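# Assemble wafer body and tie bar between sprung pipe ends

## Task

Place the plain cylinder (the wafer body) between the two pipe ends so that each of its ends is seated within the raised ring on the pipe face it touches. Then lower the tie bar fully into the slotted lugs of both pipe ends, with one of the bar's heads on the outer side of each lug. The pipe ends can be pressed together but springs push them apart again. You may use any number of the three arms.

## Robot and tools

SETUP. Three Kinova Gen3 arms (arm1, arm2, arm3), each with a five-fingered right hand. All positions are in one scene frame in metres, with the origin on the floor and +z up. Feet (base_link): arm1 at (0.552, -0.001, 0.784), facing roughly -x. arm2 at (0.001, 0.651, 0.794), facing roughly -y. arm3 at (-0.001, -0.652, 0.751), facing roughly +y. Each foot's own +x is its forward direction. The tabletops under the arms are at z=0.720. The hand reaches about 1.06 m from the joint-1 axis. Loose objects can get an occasional small nudge.

HAND FRAME. The hand point sits 0.045 m in front of the palm. Its +z runs along the straight fingers, +y points out of the palm, and +x runs across the palm away from the thumb. Straight fingers extend 0.06 to 0.07 m past the point and lie 0.06 m behind it along -y. A bracket on the little-finger side of the wrist sticks out and can collide with things. The wrist camera looks at the hand point from the little-finger side. A wrap grip with the thumb turned in front of the palm holds objects about 0.035 to 0.065 m thick, and handles down to about 0.025 m. A thumb-to-index pinch can hold light items.

TOOL move. Arguments: arm1, arm2, arm3 (each optional, one object per arm) and cameras. Each arm's object can hold:
- joints: absolute targets by name. joint1_rad to joint7_rad are in radians. Ranges: joints 1, 3, 5 and 7 span ±6.283; joint2 ±2.249; joint4 ±2.579; joint6 ±2.099. The finger keys hand_little, hand_ring, hand_middle, hand_index, hand_thumb_bend and hand_thumb_turn run from -1 (closed; for the thumb turn, across the palm) to +1 (open; for the thumb turn, beside the palm). hand_force_limit (-1 to 1) sets the closing force, linearly from about 0 to 10 N (15 N for the thumb). hand_speed (-0.96 to 1) sets finger speed, with full speed from +0.48 upward.
- target: an absolute hand pose as seven numbers [x, y, z, qw, qx, qy, qz], in metres and a wxyz quaternion, in the scene frame. The hand moves in a straight line from its current hand_target toward this pose. When target is used, joints may only carry the hand_ keys.
- speed: the top speed along the path, 0.002 to 0.5 m/s (default 0.25). Turning is capped at twice that value in rad/s.
- min_time_s: 0.1 to 8 s, the minimum duration of that arm's joint motions.
All arms in one call start together. Hand paths finish together and give up after 10 s. Paths do not avoid obstacles. The hand lags and can overshoot, most of all near full stretch. cameras: a list drawn from arm1_cam_wrist, arm2_cam_wrist, arm3_cam_wrist, cam_high, all. An empty move returns every arm's full state plus images.

TOOL wait: seconds (0 to 10), plus optional cameras. It commands nothing. TOOL zoom_image: camera name and region [x0, y0, x1, y1] in pixels of that camera's latest image, at most 504 by 504. TOOL show_instructions: shows the reference pages. TOOL finished_scene: ends the scene for good. The assembly must hold on its own by then.

RESULTS. "move" names the arms that were commanded. "as last shown" marks an arm that was left out. "hand" is the measured hand-point pose, which gets less exact at long reach. "hand_target" is the pose the drive is holding. A hand counts as done within 1 cm and 2 degrees; "off_target" means it stopped short and may still be pushing. "time_out" means the joint gave up and holds where it is. "joint command not followed", "pose unreachable" and "not_followed" mean a safety check withheld the motion; finger commands still run. hand_stopped_by gives six words for little, ring, middle, index, thumb_bend and thumb_turn: moving, target, force, stalled or fault. The *_load_n values are fingertip loads in N, positive when the finger is pushed open. If they drop toward 0, the grip is lost. Joint torques, flange force ("no reading" near singular poses) and joint velocities ("within noise" when the arm is still) help detect contact.

FINGERS. A finger motor only starts when its target changes by at least 0.002. It stops at the target, or at the force limit while closing, and then locks. For a gentle grip, use hand_speed -0.94 or lower; faster closing can overshoot the force limit several times over. To grip harder, raise hand_force_limit and send a target that is more closed than the current reading. To release, send a target that is more open.

CAMERAS. cam_high is fixed overhead at about (-0.17, -0.02, 2.12) looking down. The wrist cameras are fisheye and follow their arms. Their poses are reported in results and are less reliable than cam_high's.

AVOID. Pressing two robots together hard, for example closing one hand on another hand's fingers: this fails immediately. The safety check can react too late and does not stop fingers. The arms do not stop at contact and will keep pushing. Hard hits can trigger a torque fault: the arm freezes for 10 s and skips the rest of the call, and the limits are 104.5 N m for joints 1 to 4 and 51.3 N m for joints 5 to 7. Straying more than 5 degrees from the plan also counts as a fault. Long holds, stretched poses or pushing toward an unreachable pose heat the motors: MOTOR HOT appears at 60 °C, and at 75 °C the arm sinks. After such a stop, resend any key that shows limit_stop_at_motor_heat. Never drop parts, even a few millimetres, or release them while they move. Do not knock anything out of the work area, slam parts, or overload the fingers. If a call is refused or a stop occurs, the later calls in that reply are skipped.

Each tool is called by a JSON object that holds its "fn" and its "kwargs".

Reference images:

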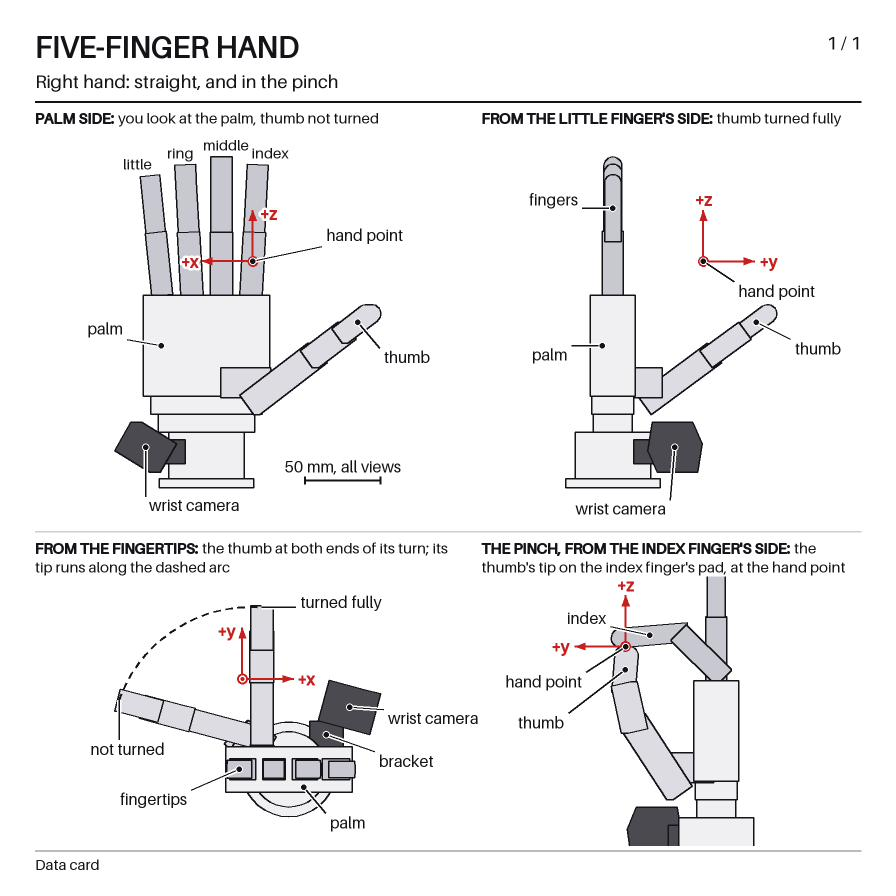

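## Session

{"fn": "move", "kwargs": {}}

Scene clock: 0.00 s.
Joint torques (N m): no reading
Flange force (N): no reading
Joint velocities: within noise
arm1.joint_positions: joint1_rad=+0.299 joint2_rad=-0.458 joint3_rad=+0.015 joint4_rad=+1.323 joint5_rad=-0.130 joint6_rad=+2.040 joint7_rad=-1.687 hand_little=+1.000 hand_ring=+1.000 hand_middle=+1.000 hand_index=+1.000 hand_thumb_turn=+1.000 hand_thumb_bend=+1.000 hand_force_limit=+0.000 hand_speed=-0.800
arm1.joint_status: not commanded
arm1.hand_stopped_by: target,target,target,target,target,target
arm1.little_load_n: 0.0
arm1.ring_load_n: 0.0
arm1.middle_load_n: 0.0
arm1.index_load_n: 0.0
arm1.thumb_bend_load_n: 0.0
arm1.thumb_turn_load_n: 0.0
arm1.hand: x=+0.3725 y=-0.0150 z=+1.3513 quat_wxyz=(+0.035, +0.972, -0.200, -0.120) (m; scene frame)
arm1.hand_target: x=+0.3725 y=-0.0150 z=+1.3513 quat_wxyz=(+0.035, +0.972, -0.200, -0.120) (m; scene frame)
arm1.hand_status: not commanded
arm2.joint_positions: joint1_rad=+0.797 joint2_rad=-0.349 joint3_rad=-0.130 joint4_rad=+1.428 joint5_rad=-0.006 joint6_rad=+2.049 joint7_rad=-1.837 hand_little=+1.000 hand_ring=+1.000 hand_middle=+1.000 hand_index=+1.000 hand_thumb_turn=+1.000 hand_thumb_bend=+1.000 hand_force_limit=+0.000 hand_speed=-0.800
arm2.joint_status: not commanded
arm2.hand_stopped_by: target,target,target,target,target,target
arm2.little_load_n: 0.0
arm2.ring_load_n: 0.0
arm2.middle_load_n: 0.0
arm2.index_load_n: 0.0
arm2.thumb_bend_load_n: 0.5
arm2.thumb_turn_load_n: 0.0
arm2.hand: x=-0.0849 y=+0.4901 z=+1.3007 quat_wxyz=(+0.012, -0.955, -0.296, +0.020) (m; scene frame)
arm2.hand_target: x=-0.0849 y=+0.4901 z=+1.3007 quat_wxyz=(+0.012, -0.955, -0.296, +0.020) (m; scene frame)
arm2.hand_status: not commanded
arm3.joint_positions: joint1_rad=+0.883 joint2_rad=-0.266 joint3_rad=+0.006 joint4_rad=+1.489 joint5_rad=+0.002 joint6_rad=+1.947 joint7_rad=-2.217 hand_little=+1.000 hand_ring=+1.000 hand_middle=+1.000 hand_index=+1.000 hand_thumb_turn=+1.000 hand_thumb_bend=+1.000 hand_force_limit=+0.000 hand_speed=-0.800
arm3.joint_status: not commanded
arm3.hand_stopped_by: target,target,target,target,target,target
arm3.little_load_n: 0.0
arm3.ring_load_n: 0.0
arm3.middle_load_n: 0.0
arm3.index_load_n: 0.0
arm3.thumb_bend_load_n: 0.0
arm3.thumb_turn_load_n: 0.0
arm3.hand: x=+0.1928 y=-0.5060 z=+1.2218 quat_wxyz=(+0.020, +0.003, -1.000, +0.008) (m; scene frame)
arm3.hand_target: x=+0.1928 y=-0.5060 z=+1.2218 quat_wxyz=(+0.020, +0.003, -1.000, +0.008) (m; scene frame)
arm3.hand_status: not commanded
pictures: arm1_cam_wrist, arm2_cam_wrist, arm3_cam_wrist, cam_high

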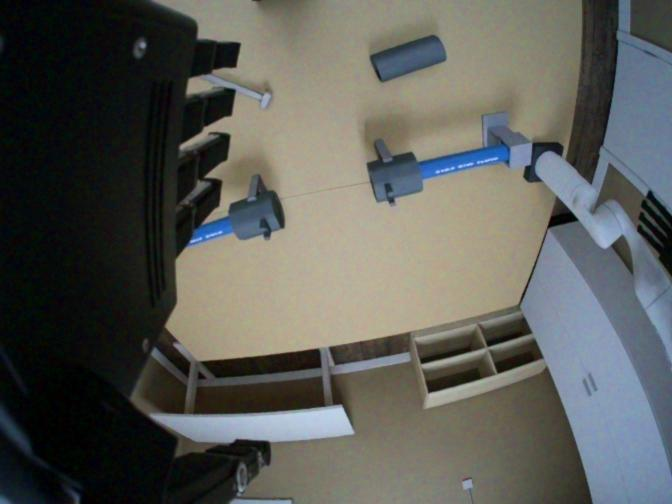

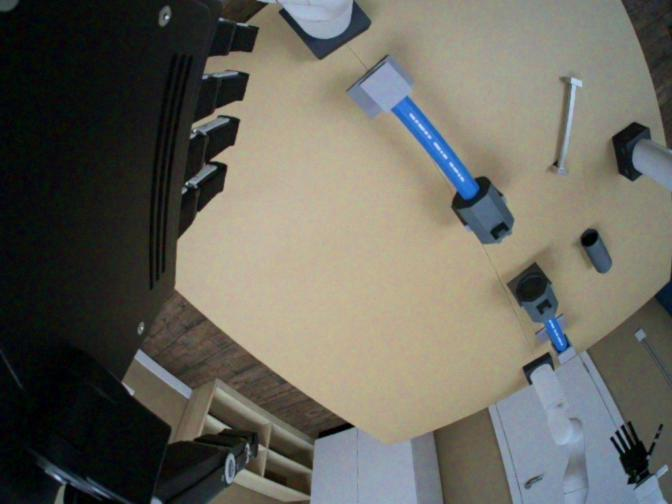

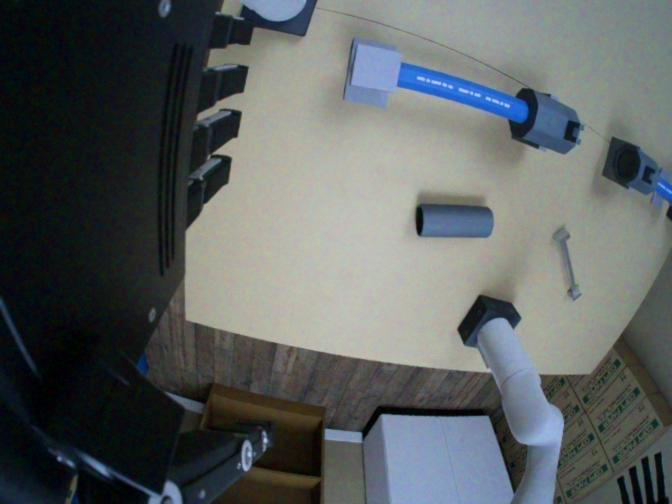

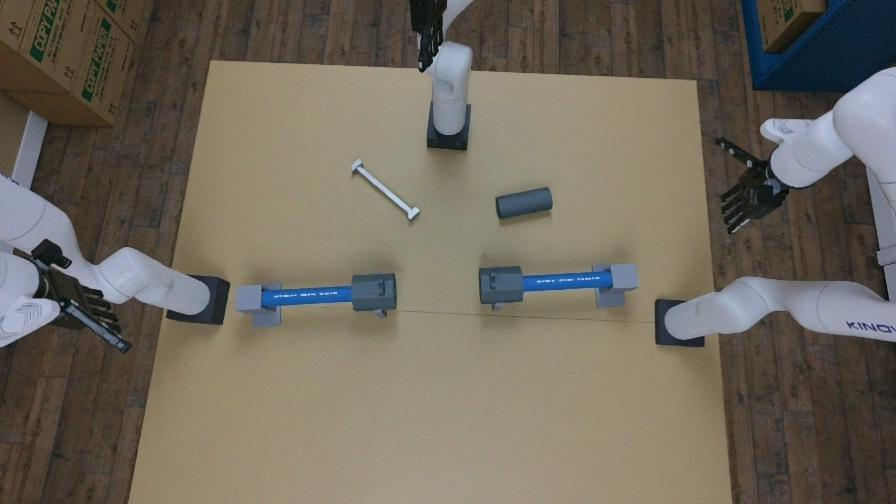

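{"fn": "zoom_image", "kwargs": {"camera": "cam_high", "region": [220, 230, 430, 350]}}

{"fn": "zoom_image", "kwargs": {"camera": "cam_high", "region": [450, 230, 660, 350]}}

{"fn": "zoom_image", "kwargs": {"camera": "cam_high", "region": [340, 140, 580, 330]}}

{"fn": "zoom_image", "kwargs": {"camera": "arm1_cam_wrist", "region": [200, 0, 560, 270]}}

{"fn": "zoom_image", "kwargs": {"camera": "arm2_cam_wrist", "region": [330, 30, 630, 380]}}

{"fn": "zoom_image", "kwargs": {"camera": "arm3_cam_wrist", "region": [330, 20, 672, 320]}}

Scaled by 2.400 from the camera's image (finer frame: 1280x720).

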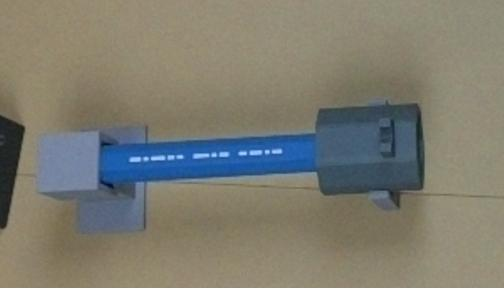

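Scaled by 2.400 from the camera's image (finer frame: 1280x720).

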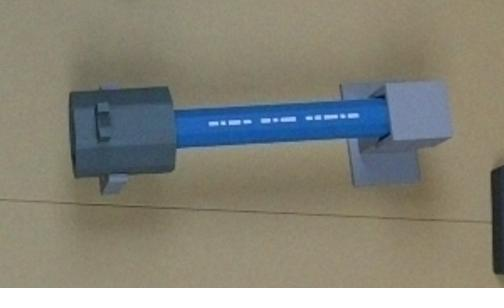

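Scaled by 2.100 from the camera's image (finer frame: 1280x720).

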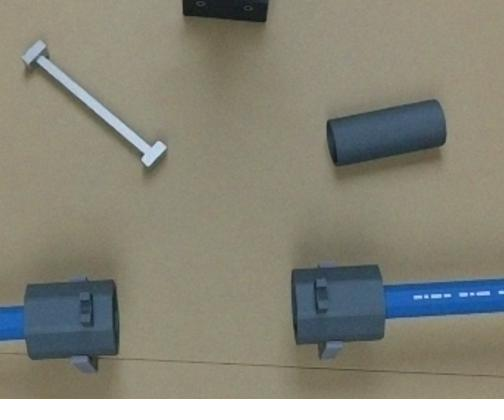

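Scaled by 1.400 from the camera's image (finer frame: 960x720).

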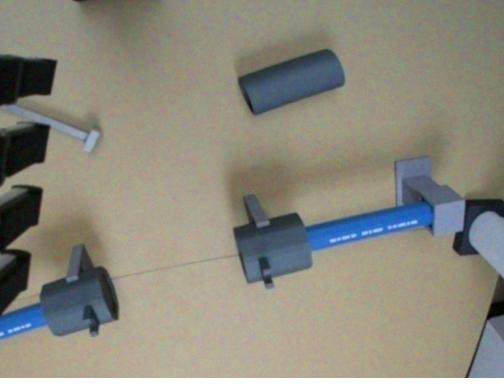

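Scaled by 1.440 from the camera's image (finer frame: 960x720).

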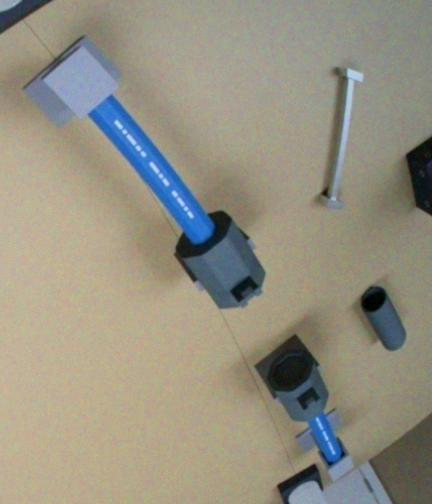

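Scaled by 1.474 from the camera's image (finer frame: 960x720).

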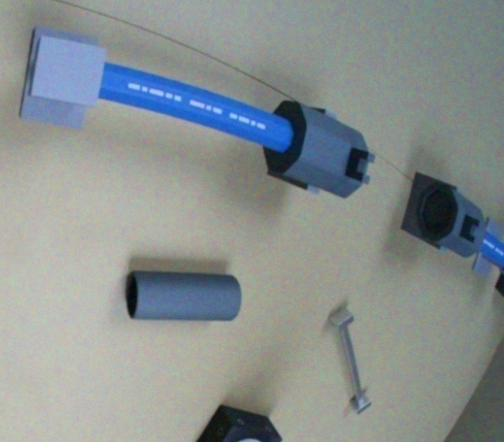

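{"fn": "move", "kwargs": {"arm1": {"target": [0.22, -0.02, 1.12, 0.035, 0.972, -0.2, -0.12], "speed": 0.25}, "cameras": ["arm1_cam_wrist"]}}

Scene clock: 8.13 s.
Joint torques (N m): arm1=[0.37 -1.62 -0.96 -7.63 -0.18 -0.47 0.29] | arm2=[0.96 -1.33 -0.46 -8.13 0.04 -0.14 -0.45] | arm3=[0.65 -4.72 -1.14 -7.5 -0.11 0.42 0.12]
Flange force (N): arm1=[2.3 -3.1 -4.5] | arm2=[-1.3 -3.8 2.6] | arm3=[-5.2 1.1 -0.9]
move: arm1 done
Joint velocities: within noise
arm1.joint_positions: joint1_rad=+0.305 joint2_rad=-0.266 joint3_rad=-0.202 joint4_rad=+2.008 joint5_rad=-0.136 joint6_rad=+1.144 joint7_rad=-1.783 hand_little=+1.000 hand_ring=+1.000 hand_middle=+1.000 hand_index=+1.000 hand_thumb_turn=+1.000 hand_thumb_bend=+1.000 hand_force_limit=+0.000 hand_speed=-0.800
arm1.joint_status: not commanded
arm1.hand_stopped_by: target,target,target,target,target,target
arm1.little_load_n: 0.0
arm1.ring_load_n: 0.0
arm1.middle_load_n: 0.0
arm1.index_load_n: 0.0
arm1.thumb_bend_load_n: 0.0
arm1.thumb_turn_load_n: 0.0
arm1.hand: x=+0.2200 y=-0.0200 z=+1.1200 quat_wxyz=(+0.035, +0.972, -0.200, -0.120)
arm1.hand_target: x=+0.2200 y=-0.0200 z=+1.1200 quat_wxyz=(+0.035, +0.972, -0.200, -0.120)
arm1.hand_status: done (0.000 m and 0.0 deg from the pose sent, 0.277 m and 0.1 deg at the start)
arm2, arm3: as last shown
arm2.thumb_bend_load_n: -0.5
arm1_cam_wrist: T_world_to_cam=[[-0.14566, -0.98475, 0.09513, -0.09898], [-0.71167, 0.17109, 0.68136, -0.59699], [-0.68725, 0.03155, -0.72574, 1.0753]] pos_world=[0.29973, -0.02925, 1.19657]

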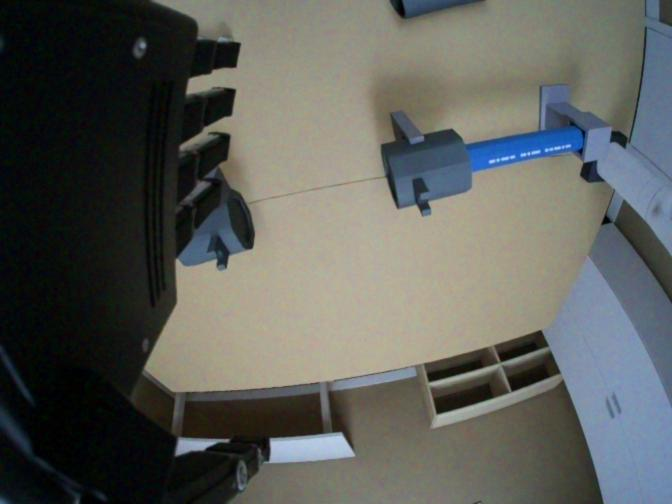

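{"fn": "zoom_image", "kwargs": {"camera": "arm1_cam_wrist", "region": [170, 80, 490, 290]}}

Scaled by 1.575 from the camera's image (finer frame: 960x720).

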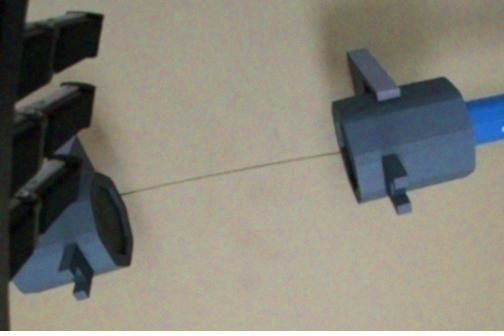

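{"fn": "move", "kwargs": {"arm1": {"target": [0.12, 0.03, 1.06, 0.035, 0.972, -0.2, -0.12], "speed": 0.25}, "cameras": ["arm1_cam_wrist"]}}

{"fn": "zoom_image", "kwargs": {"camera": "arm1_cam_wrist", "region": [300, 20, 672, 320]}}

Scene clock: 11.70 s.
Joint torques (N m): arm1=[0.5 -7.38 -1.4 -7.12 -0.11 -0.54 0.32] | arm2=[0.94 -1.3 -0.41 -8.15 0.05 -0.15 -0.44] | arm3=[0.56 -4.74 -1.15 -7.43 -0.14 0.43 0.12]
Flange force (N): arm1=[0.6 0.1 -3.9] | arm2=[-1.2 -3.6 2.7] | arm3=[-5.4 1.1 -1.1]
move: arm1 done
Joint velocities: within noise
arm1.joint_positions: joint1_rad=+0.323 joint2_rad=+0.053 joint3_rad=-0.176 joint4_rad=+1.938 joint5_rad=-0.093 joint6_rad=+0.904 joint7_rad=-1.731 hand_little=+1.000 hand_ring=+1.000 hand_middle=+1.000 hand_index=+1.000 hand_thumb_turn=+1.000 hand_thumb_bend=+1.000 hand_force_limit=+0.000 hand_speed=-0.800
arm1.joint_status: not commanded
arm1.hand_stopped_by: target,target,target,target,target,target
arm1.little_load_n: 0.0
arm1.ring_load_n: 0.0
arm1.middle_load_n: 0.0
arm1.index_load_n: 0.0
arm1.thumb_bend_load_n: 0.0
arm1.thumb_turn_load_n: 0.0
arm1.hand: x=+0.1200 y=+0.0300 z=+1.0600 quat_wxyz=(+0.035, +0.972, -0.200, -0.120)
arm1.hand_target: x=+0.1200 y=+0.0300 z=+1.0600 quat_wxyz=(+0.035, +0.972, -0.200, -0.120)
arm1.hand_status: done (0.000 m and 0.0 deg from the pose sent, 0.127 m and 0.0 deg at the start)
arm2, arm3: as last shown
arm2.thumb_bend_load_n: 0.0
arm3.little_load_n: -0.5
arm3.thumb_bend_load_n: -0.5
arm1_cam_wrist: T_world_to_cam=[[-0.14566, -0.98475, 0.09513, -0.05858], [-0.71167, 0.17109, 0.68136, -0.63576], [-0.68725, 0.03155, -0.72574, 0.96152]] pos_world=[0.19983, 0.02075, 1.13657]

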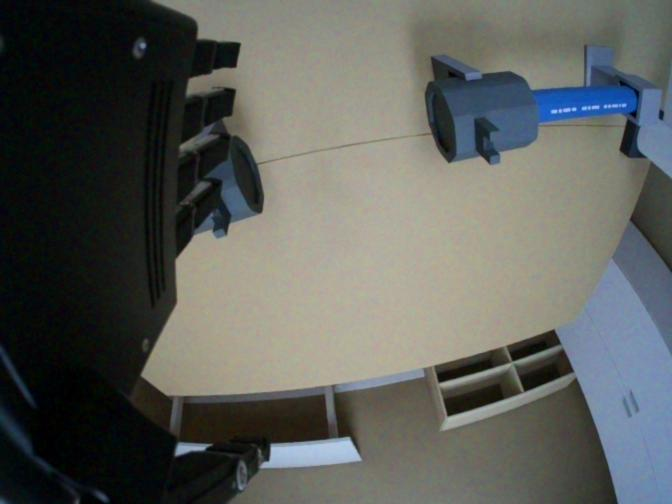

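Scaled by 1.355 from the camera's image (finer frame: 960x720).

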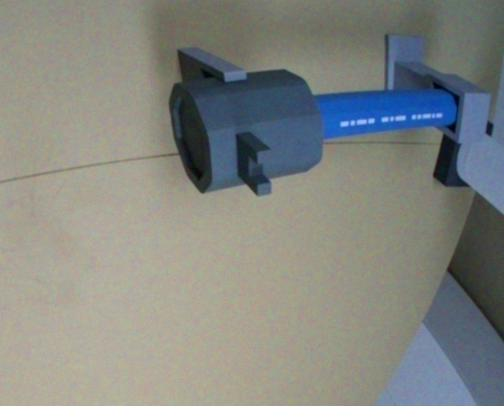

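{"fn": "move", "kwargs": {"arm1": {"target": [0.25, 0.05, 1.15, 0.035, 0.972, -0.2, -0.12], "speed": 0.25}, "arm3": {"target": [0.12, -0.25, 1.08, 0.02, 0.003, -1.0, 0.008], "speed": 0.25}, "cameras": ["arm3_cam_wrist", "arm1_cam_wrist"]}}

{"fn": "zoom_image", "kwargs": {"camera": "arm3_cam_wrist", "region": [180, 20, 672, 400]}}

Scene clock: 14.37 s.
Joint torques (N m): arm1=[0.39 -1.42 -1.25 -7.68 -0.34 -0.42 0.3] | arm2=[0.94 -1.33 -0.42 -8.13 0.04 -0.11 -0.46] | arm3=[0.36 -11.88 -1.52 -7.72 -0.18 0.36 0.11]
Flange force (N): arm1=[2.7 -2.0 -3.9] | arm2=[-1.3 -3.7 2.7] | arm3=[-1.0 6.1 1.1]
move: arm1 done; arm3 done
Joint velocities: within noise
arm1.joint_positions: joint1_rad=+0.424 joint2_rad=-0.283 joint3_rad=-0.013 joint4_rad=+1.929 joint5_rad=-0.154 joint6_rad=+1.278 joint7_rad=-1.488 hand_little=+1.000 hand_ring=+1.000 hand_middle=+1.000 hand_index=+1.000 hand_thumb_turn=+1.000 hand_thumb_bend=+1.000 hand_force_limit=+0.000 hand_speed=-0.800
arm1.joint_status: not commanded
arm1.hand_stopped_by: target,target,target,target,target,target
arm1.little_load_n: 0.0
arm1.ring_load_n: 0.0
arm1.middle_load_n: 0.0
arm1.index_load_n: 0.0
arm1.thumb_bend_load_n: 0.0
arm1.thumb_turn_load_n: 0.0
arm1.hand: x=+0.2500 y=+0.0500 z=+1.1500 quat_wxyz=(+0.035, +0.972, -0.200, -0.120)
arm1.hand_target: x=+0.2500 y=+0.0500 z=+1.1500 quat_wxyz=(+0.035, +0.972, -0.200, -0.120)
arm1.hand_status: done (0.000 m and 0.0 deg from the pose sent, 0.159 m and 0.0 deg at the start)
arm2: as last shown
arm3.joint_positions: joint1_rad=+0.600 joint2_rad=+0.140 joint3_rad=-0.510 joint4_rad=+1.596 joint5_rad=+0.048 joint6_rad=+1.443 joint7_rad=-3.018 hand_little=+1.000 hand_ring=+1.000 hand_middle=+1.000 hand_index=+1.000 hand_thumb_turn=+1.000 hand_thumb_bend=+1.000 hand_force_limit=+0.000 hand_speed=-0.800
arm3.joint_status: not commanded
arm3.hand_stopped_by: target,target,target,target,target,target
arm3.little_load_n: 0.0
arm3.ring_load_n: 0.0
arm3.middle_load_n: 0.0
arm3.index_load_n: -0.5
arm3.thumb_bend_load_n: 0.0
arm3.thumb_turn_load_n: 0.0
arm3.hand: x=+0.1200 y=-0.2500 z=+1.0800 quat_wxyz=(+0.020, +0.003, -1.000, +0.008)
arm3.hand_target: x=+0.1200 y=-0.2500 z=+1.0800 quat_wxyz=(+0.020, +0.003, -1.000, +0.008)
arm3.hand_status: done (0.000 m and 0.0 deg from the pose sent, 0.302 m and 0.1 deg at the start)
pictures: arm1_cam_wrist, arm3_cam_wrist
arm1_cam_wrist: T_world_to_cam=[[-0.14566, -0.98475, 0.09513, -0.02852], [-0.71167, 0.17109, 0.68136, -0.60799], [-0.68725, 0.03155, -0.72574, 1.11541]] pos_world=[0.32973, 0.04075, 1.22647]
arm3_cam_wrist: T_world_to_cam=[[-0.25106, 0.9676, 0.02674, 0.23969], [0.85184, 0.20773, 0.48085, -0.5715], [0.45971, 0.1435, -0.8764, 1.0412]] pos_world=[0.06835, -0.26262, 1.1809]

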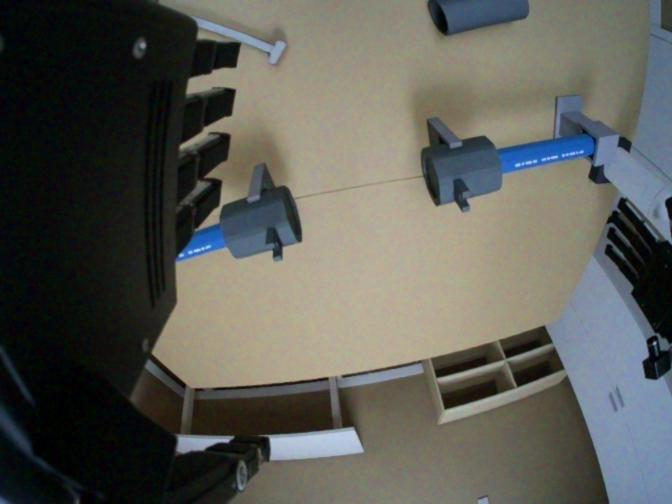

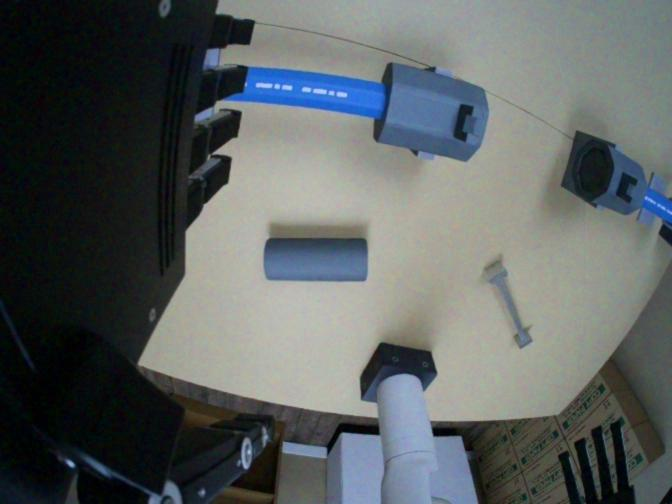

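Scaled by 1.024 from the camera's image (finer frame: 960x720).

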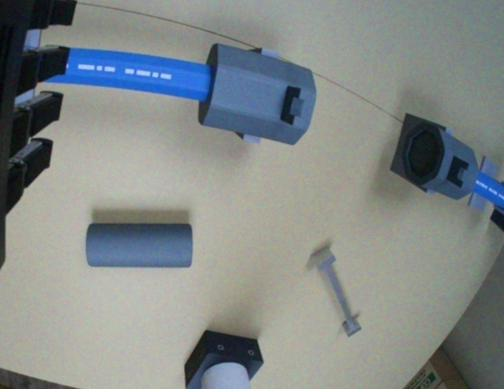

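{"fn": "zoom_image", "kwargs": {"camera": "arm3_cam_wrist", "region": [360, 40, 510, 180]}}

{"fn": "zoom_image", "kwargs": {"camera": "arm3_cam_wrist", "region": [540, 110, 672, 240]}}

{"fn": "zoom_image", "kwargs": {"camera": "arm3_cam_wrist", "region": [470, 240, 560, 360]}}

{"fn": "zoom_image", "kwargs": {"camera": "arm1_cam_wrist", "region": [400, 90, 620, 230]}}

Scaled by 3.360 from the camera's image (finer frame: 960x720).

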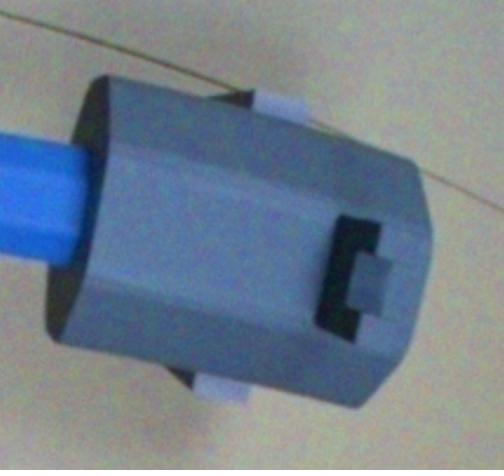

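Scaled by 3.818 from the camera's image (finer frame: 960x720).

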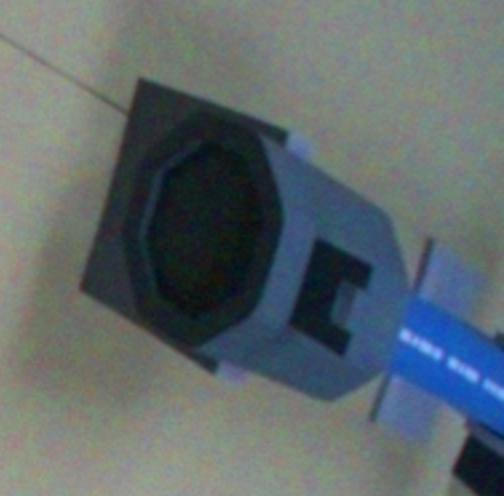

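Scaled by 4.200 from the camera's image (finer frame: 960x720).

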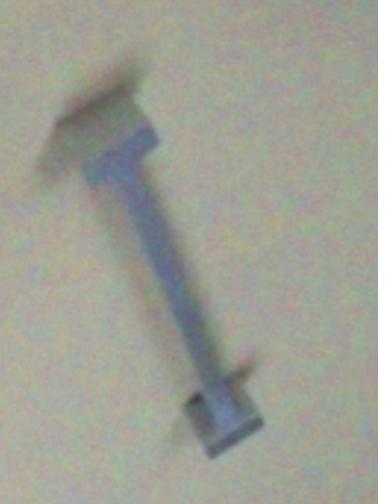

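Scaled by 2.291 from the camera's image (finer frame: 960x720).

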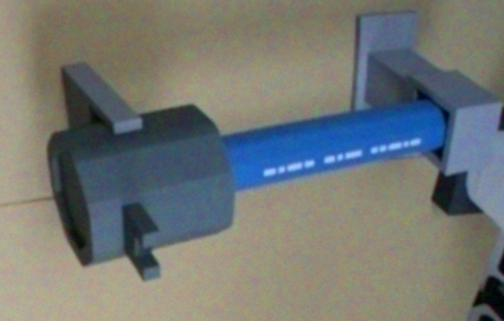

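{"fn": "move", "kwargs": {"arm3": {"target": [-0.22, -0.06, 0.97, -0.3706, -0.0003, -0.9288, 0.0086], "speed": 0.25}, "cameras": ["arm3_cam_wrist", "cam_high"]}}

Scene clock: 23.07 s.
Joint torques (N m): arm1=[0.37 -1.48 -1.22 -7.73 -0.32 -0.46 0.36] | arm2=[0.98 -1.29 -0.42 -8.12 0.05 -0.12 -0.45] | arm3=[0.21 -26.75 0.86 -6.67 1.19 1.36 0.26]
Flange force (N): arm1=[2.6 -1.8 -3.9] | arm2=[-1.2 -3.7 2.7] | arm3=no reading
move: arm3 done
Joint velocities: arm1=[within noise] | arm2=[within noise] | arm3=[-0.001 0.002 0.01 -0.003 -0.008 0 0.002]
arm1, arm2: as last shown
arm3.joint_positions: joint1_rad=-0.786 joint2_rad=+1.253 joint3_rad=+0.016 joint4_rad=+0.293 joint5_rad=+0.605 joint6_rad=+2.103 joint7_rad=-3.712 hand_little=+1.000 hand_ring=+1.000 hand_middle=+1.000 hand_index=+1.000 hand_thumb_turn=+1.000 hand_thumb_bend=+1.000 hand_force_limit=+0.000 hand_speed=-0.800
arm3.joint_status: not commanded
arm3.hand_stopped_by: target,target,target,target,target,target
arm3.little_load_n: 0.0
arm3.ring_load_n: 0.0
arm3.middle_load_n: 0.0
arm3.index_load_n: 0.0
arm3.thumb_bend_load_n: 0.0
arm3.thumb_turn_load_n: 0.0
arm3.hand: x=-0.2200 y=-0.0600 z=+0.9700 quat_wxyz=(-0.371, +0.000, -0.929, +0.009)
arm3.hand_target: x=-0.2200 y=-0.0600 z=+0.9700 quat_wxyz=(-0.371, +0.000, -0.929, +0.009)
arm3.hand_status: done (0.000 m and 0.0 deg from the pose sent, 0.405 m and 45.8 deg at the start; a joint's target at an end of its range on 68 of 126 steps)
arm3_cam_wrist: T_world_to_cam=[[-0.19425, 0.96757, -0.16151, 0.16862], [0.24919, 0.20791, 0.94587, -0.85204], [0.94877, 0.14349, -0.28149, 0.60433]] pos_world=[-0.3283, -0.07272, 1.00327]

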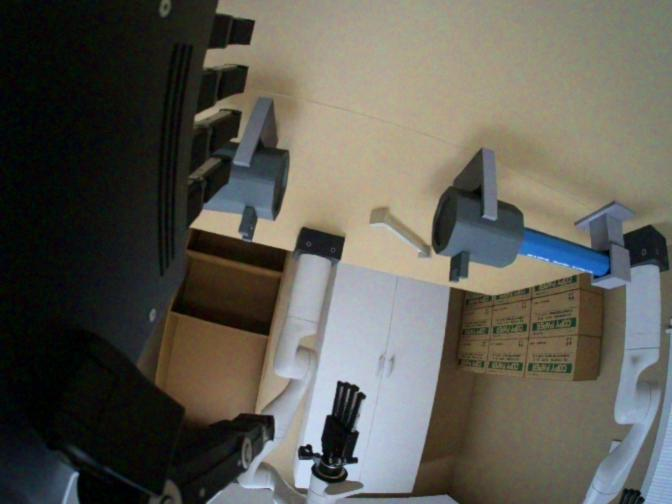

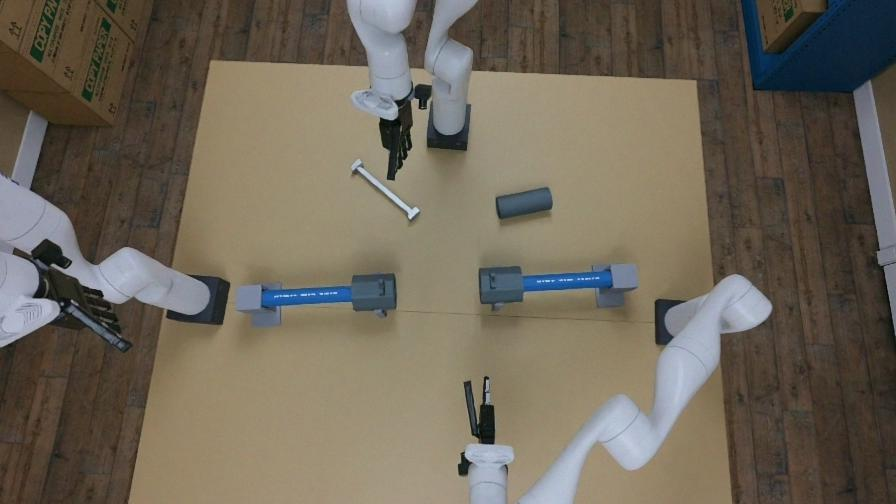

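{"fn": "zoom_image", "kwargs": {"camera": "arm3_cam_wrist", "region": [410, 130, 670, 310]}}

{"fn": "zoom_image", "kwargs": {"camera": "arm3_cam_wrist", "region": [190, 80, 330, 260]}}

{"fn": "zoom_image", "kwargs": {"camera": "arm3_cam_wrist", "region": [350, 190, 450, 270]}}

{"fn": "zoom_image", "kwargs": {"camera": "cam_high", "region": [330, 140, 440, 230]}}

Scaled by 1.938 from the camera's image (finer frame: 960x720).

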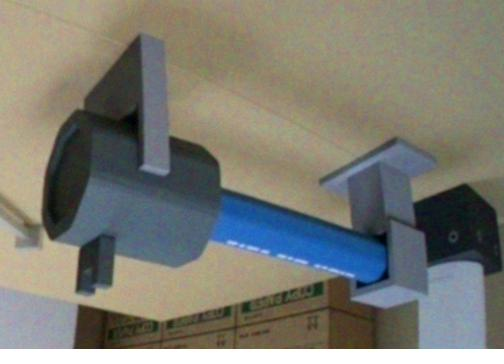

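Scaled by 2.800 from the camera's image (finer frame: 960x720).

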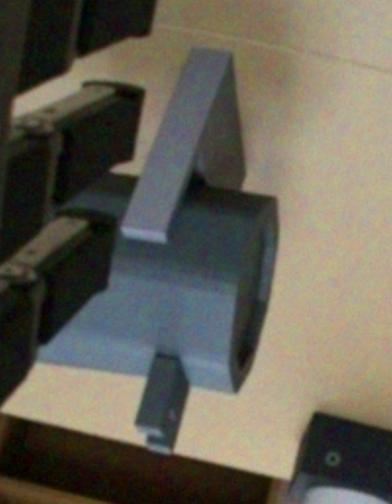

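Scaled by 5.040 from the camera's image (finer frame: 960x720).

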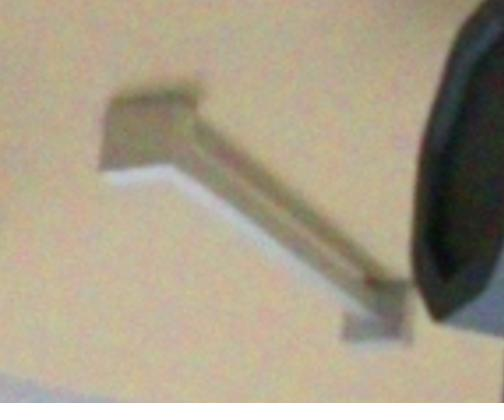

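Scaled by 4.582 from the camera's image (finer frame: 1280x720).

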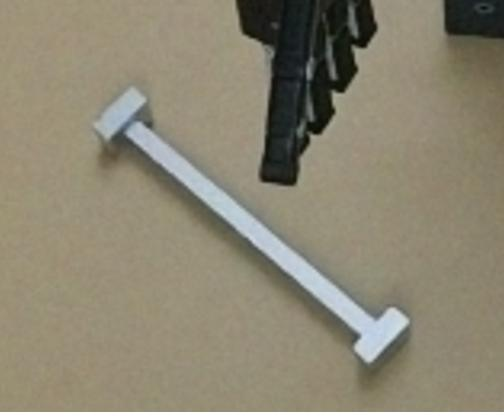

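{"fn": "move", "kwargs": {"arm3": {"target": [0.0, -0.33, 1.12, 0.2959, -0.7144, 0.5859, -0.2427], "speed": 0.3}, "cameras": ["cam_high"]}}

Scene clock: 39.43 s.
Joint torques (N m): arm1=[0.38 -1.47 -1.29 -7.72 -0.3 -0.42 0.29] | arm2=[1 -1.33 -0.42 -8.14 0.05 -0.13 -0.46] | arm3=[0.56 -9.62 -1.07 -7.01 1.39 1.25 0.13]
Flange force (N): arm1=[2.6 -2.2 -3.8] | arm2=[-1.3 -3.7 2.7] | arm3=[-4.7 2.3 0.5]
move: arm3 done
Joint velocities: within noise
arm1, arm2: as last shown
arm3.joint_positions: joint1_rad=-0.489 joint2_rad=+0.028 joint3_rad=-0.252 joint4_rad=+1.766 joint5_rad=+0.697 joint6_rad=+1.767 joint7_rad=-2.094 hand_little=+1.000 hand_ring=+1.000 hand_middle=+1.000 hand_index=+1.000 hand_thumb_turn=+1.000 hand_thumb_bend=+1.000 hand_force_limit=+0.000 hand_speed=-0.800
arm3.joint_status: not commanded
arm3.hand_stopped_by: target,target,target,target,target,target
arm3.little_load_n: 0.0
arm3.ring_load_n: 0.0
arm3.middle_load_n: 0.0
arm3.index_load_n: 0.0
arm3.thumb_bend_load_n: 0.0
arm3.thumb_turn_load_n: 0.0
arm3.hand: x=+0.0000 y=-0.3300 z=+1.1200 quat_wxyz=(-0.296, +0.714, -0.586, +0.243)
arm3.hand_target: x=+0.0000 y=-0.3300 z=+1.1200 quat_wxyz=(-0.296, +0.714, -0.586, +0.243)
arm3.hand_status: done (0.000 m and 0.0 deg from the pose sent, 0.379 m and 98.1 deg at the start)

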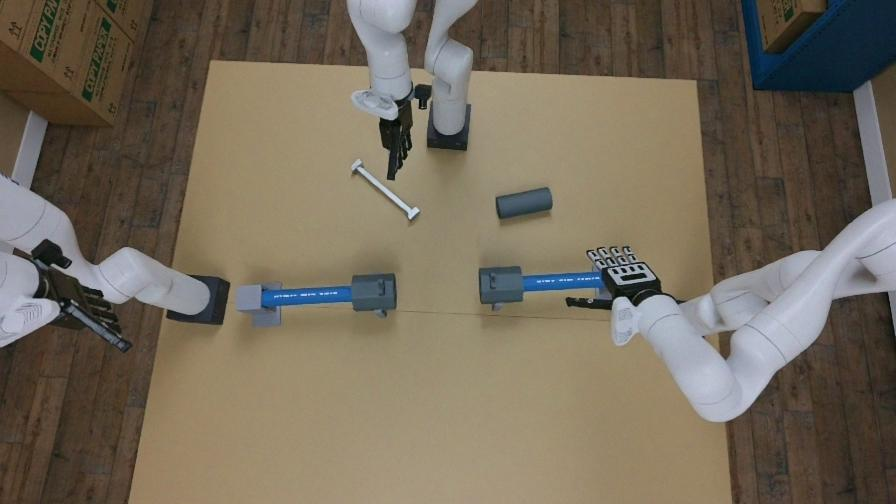

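{"fn": "move", "kwargs": {"arm1": {"target": [0.0425, 0.262, 0.95, -0.2559, 0.6179, 0.6869, -0.2845], "speed": 0.25, "joints": {"hand_thumb_turn": -1}}, "arm3": {"target": [0.295, -0.195, 0.88, 0.2959, -0.7144, 0.5859, -0.2427], "speed": 0.25, "joints": {"hand_thumb_turn": -1}}, "cameras": ["all"]}}

Scene clock: 47.03 s.
Joint torques (N m): arm1=[0.59 -15.33 -3.2 -6.39 -0.86 0.23 0.26] | arm2=[0.94 -1.29 -0.43 -8.12 0.05 -0.12 -0.46] | arm3=[0.41 -16.98 0.63 -5.61 0.81 1.35 0.12]
Flange force (N): arm1=[2.5 -8.0 -2.7] | arm2=[-1.2 -3.7 2.7] | arm3=[-1.4 3.9 5.3]
move: arm1 done; arm3 done
Joint velocities: within noise
arm1.joint_positions: joint1_rad=+0.890 joint2_rad=+0.563 joint3_rad=-0.323 joint4_rad=+1.741 joint5_rad=-0.976 joint6_rad=+0.475 joint7_rad=+1.619 hand_little=+1.000 hand_ring=+1.000 hand_middle=+1.000 hand_index=+1.000 hand_thumb_turn=-1.000 hand_thumb_bend=+1.000 hand_force_limit=+0.000 hand_speed=-0.800
arm1.joint_status: all done
arm1.hand_stopped_by: target,target,target,target,target,target
arm1.little_load_n: -0.5
arm1.ring_load_n: 0.0
arm1.middle_load_n: 0.0
arm1.index_load_n: 0.0
arm1.thumb_bend_load_n: 0.0
arm1.thumb_turn_load_n: 0.0
arm1.hand: x=+0.0425 y=+0.2620 z=+0.9500 quat_wxyz=(-0.256, +0.618, +0.687, -0.284)
arm1.hand_target: x=+0.0425 y=+0.2620 z=+0.9500 quat_wxyz=(-0.256, +0.618, +0.687, -0.284)
arm1.hand_status: done (0.000 m and 0.0 deg from the pose sent, 0.358 m and 121.5 deg at the start)
arm2: as last shown
arm3.joint_positions: joint1_rad=+0.079 joint2_rad=+0.533 joint3_rad=+0.157 joint4_rad=+1.951 joint5_rad=+1.220 joint6_rad=+0.684 joint7_rad=-2.141 hand_little=+1.000 hand_ring=+1.000 hand_middle=+1.000 hand_index=+1.000 hand_thumb_turn=-1.000 hand_thumb_bend=+1.000 hand_force_limit=+0.000 hand_speed=-0.800
arm3.joint_status: all done
arm3.hand_stopped_by: target,target,target,target,target,target
arm3.little_load_n: 0.0
arm3.ring_load_n: 0.0
arm3.middle_load_n: 0.0
arm3.index_load_n: 0.0
arm3.thumb_bend_load_n: 0.0
arm3.thumb_turn_load_n: 0.5
arm3.hand: x=+0.2950 y=-0.1950 z=+0.8800 quat_wxyz=(-0.296, +0.714, -0.586, +0.243)
arm3.hand_target: x=+0.2950 y=-0.1950 z=+0.8800 quat_wxyz=(-0.296, +0.714, -0.586, +0.243)
arm3.hand_status: done (0.000 m and 0.0 deg from the pose sent, 0.404 m and 0.0 deg at the start)
pictures: arm1_cam_wrist, arm2_cam_wrist, arm3_cam_wrist, cam_high
arm1_cam_wrist: T_world_to_cam=[[0.6824, 0.31407, -0.66007, 0.51096], [0.56816, -0.79604, 0.20861, -0.00758], [-0.45992, -0.51738, -0.72166, 0.9513]] pos_world=[0.09315, 0.32568, 1.02536]
arm3_cam_wrist: T_world_to_cam=[[-0.64581, -0.38018, -0.66212, 0.69565], [-0.65707, 0.71839, 0.2284, 0.131], [0.38883, 0.58256, -0.71375, 0.74097]] pos_world=[0.24722, -0.2613, 0.95955]

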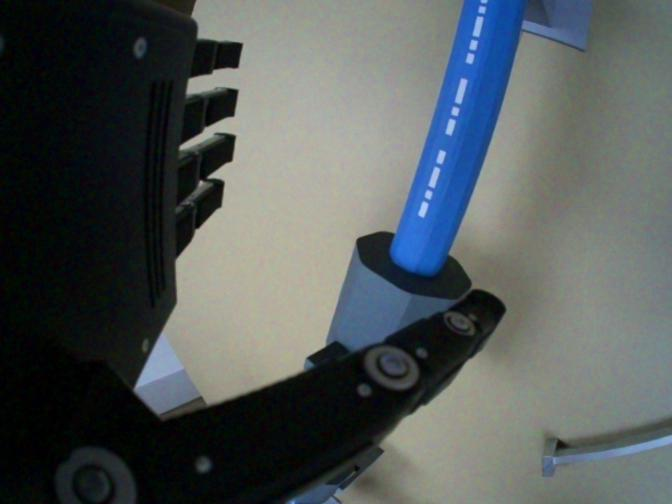

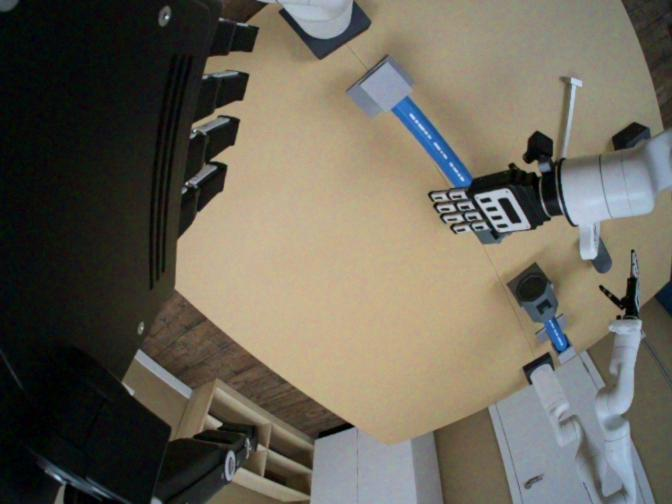

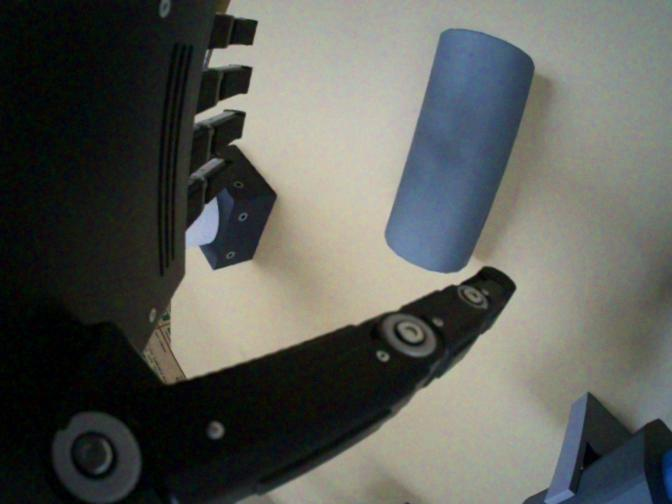

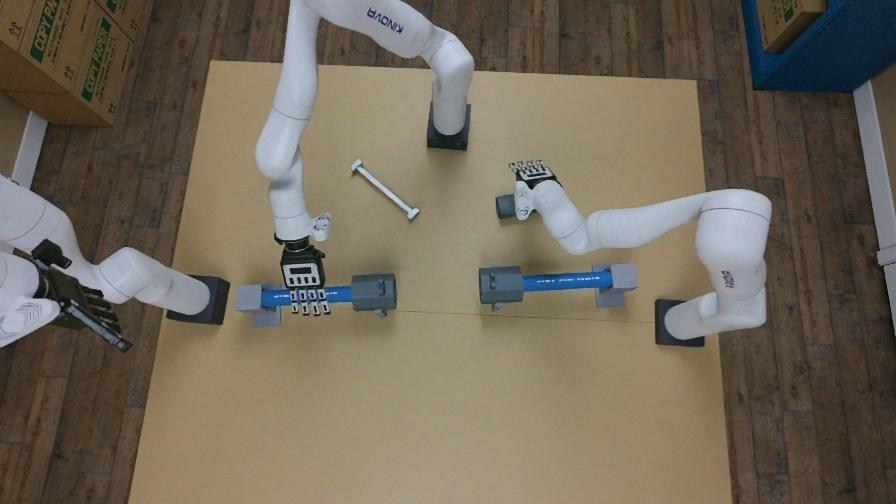

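{"fn": "move", "kwargs": {"arm1": {"target": [0.0448, 0.246, 0.85, -0.2559, 0.6179, 0.6869, -0.2845], "speed": 0.15}, "arm3": {"target": [0.2904, -0.1979, 0.765, 0.2993, -0.7225, 0.5759, -0.2385], "speed": 0.15}, "cameras": ["arm1_cam_wrist", "arm3_cam_wrist", "cam_high"]}}

Scene clock: 110.63 s.
Joint torques (N m): arm1=[0.7 -15.69 -5.54 -4.43 -0.23 0.96 0.28] | arm2=[0.94 -1.3 -0.42 -8.16 0.04 -0.15 -0.45] | arm3=[0.28 -18.41 1.55 -3.29 0.27 2 0.08]
Flange force (N): arm1=no reading | arm2=[-1.2 -3.7 2.7] | arm3=[-0.9 2.9 4.3]
move: arm1 done; arm3 done
Joint velocities: within noise
arm1.joint_positions: joint1_rad=+1.088 joint2_rad=+0.812 joint3_rad=-0.676 joint4_rad=+1.856 joint5_rad=-1.227 joint6_rad=+0.125 joint7_rad=+2.065 hand_little=+1.000 hand_ring=+1.000 hand_middle=+1.000 hand_index=+1.000 hand_thumb_turn=-1.000 hand_thumb_bend=+1.000 hand_force_limit=+0.000 hand_speed=-0.800
arm1.joint_status: not commanded
arm1.hand_stopped_by: target,target,target,target,target,target
arm1.little_load_n: 0.0
arm1.ring_load_n: 0.0
arm1.middle_load_n: 0.0
arm1.index_load_n: 0.0
arm1.thumb_bend_load_n: 0.0
arm1.thumb_turn_load_n: 0.0
arm1.hand: x=+0.0448 y=+0.2460 z=+0.8500 quat_wxyz=(-0.256, +0.618, +0.687, -0.284)
arm1.hand_target: x=+0.0448 y=+0.2460 z=+0.8500 quat_wxyz=(-0.256, +0.618, +0.687, -0.284)
arm1.hand_status: done (0.000 m and 0.0 deg from the pose sent, 0.101 m and 0.0 deg at the start)
arm2: as last shown
arm3.joint_positions: joint1_rad=+0.054 joint2_rad=+0.795 joint3_rad=+0.201 joint4_rad=+2.034 joint5_rad=+1.658 joint6_rad=+0.576 joint7_rad=-2.705 hand_little=+1.000 hand_ring=+1.000 hand_middle=+1.000 hand_index=+1.000 hand_thumb_turn=-1.000 hand_thumb_bend=+1.000 hand_force_limit=+0.000 hand_speed=-0.800
arm3.joint_status: not commanded
arm3.hand_stopped_by: target,target,target,target,target,target
arm3.little_load_n: -0.5
arm3.ring_load_n: 0.0
arm3.middle_load_n: 0.0
arm3.index_load_n: 0.0
arm3.thumb_bend_load_n: -0.5
arm3.thumb_turn_load_n: 0.0
arm3.hand: x=+0.2904 y=-0.1979 z=+0.7650 quat_wxyz=(-0.299, +0.722, -0.576, +0.238)
arm3.hand_target: x=+0.2904 y=-0.1979 z=+0.7650 quat_wxyz=(-0.299, +0.722, -0.576, +0.238)
arm3.hand_status: done (0.000 m and 0.0 deg from the pose sent, 0.115 m and 1.6 deg at the start)
arm1_cam_wrist: T_world_to_cam=[[0.6824, 0.31407, -0.66007, 0.44841], [0.56816, -0.79604, 0.20861, -0.00076], [-0.45992, -0.51738, -0.72166, 0.87191]] pos_world=[0.09545, 0.30968, 0.92536]
arm3_cam_wrist: T_world_to_cam=[[-0.63493, -0.39795, -0.6622, 0.60886], [-0.67689, 0.69971, 0.22852, 0.15833], [0.37241, 0.59333, -0.71364, 0.66917]] pos_world=[0.24455, -0.26553, 0.84455]

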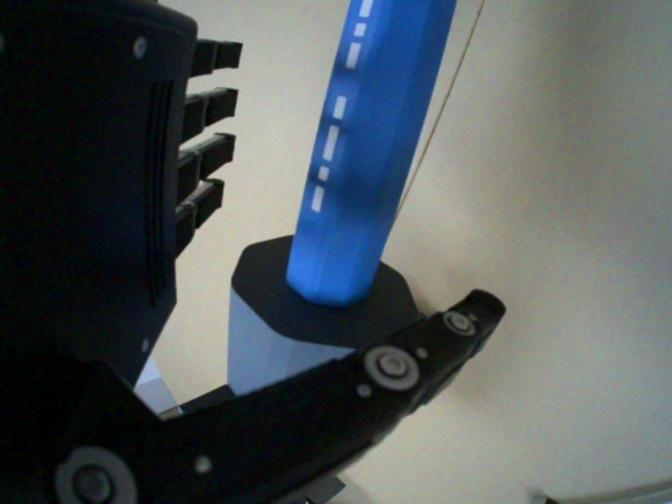

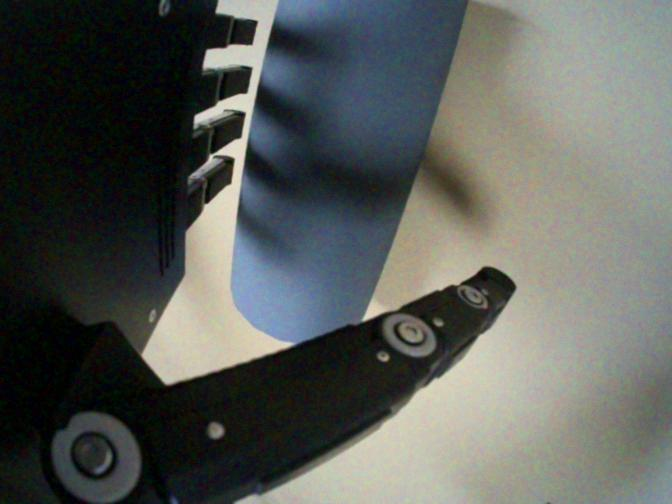

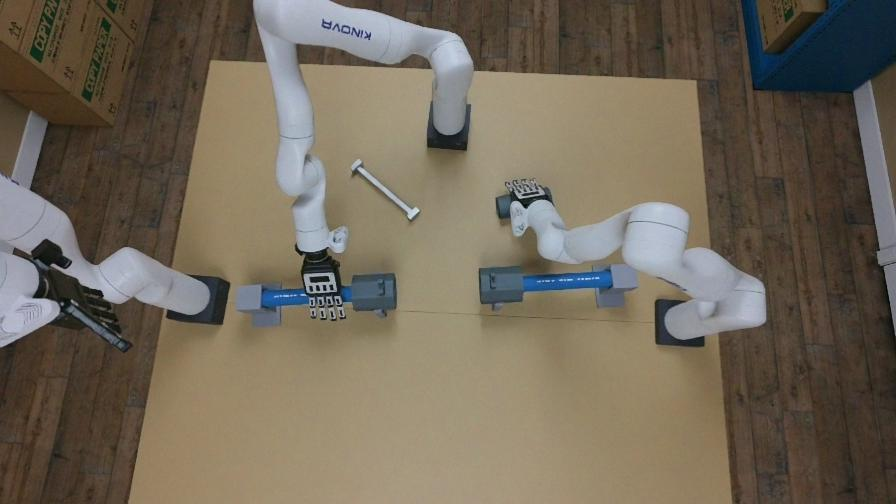

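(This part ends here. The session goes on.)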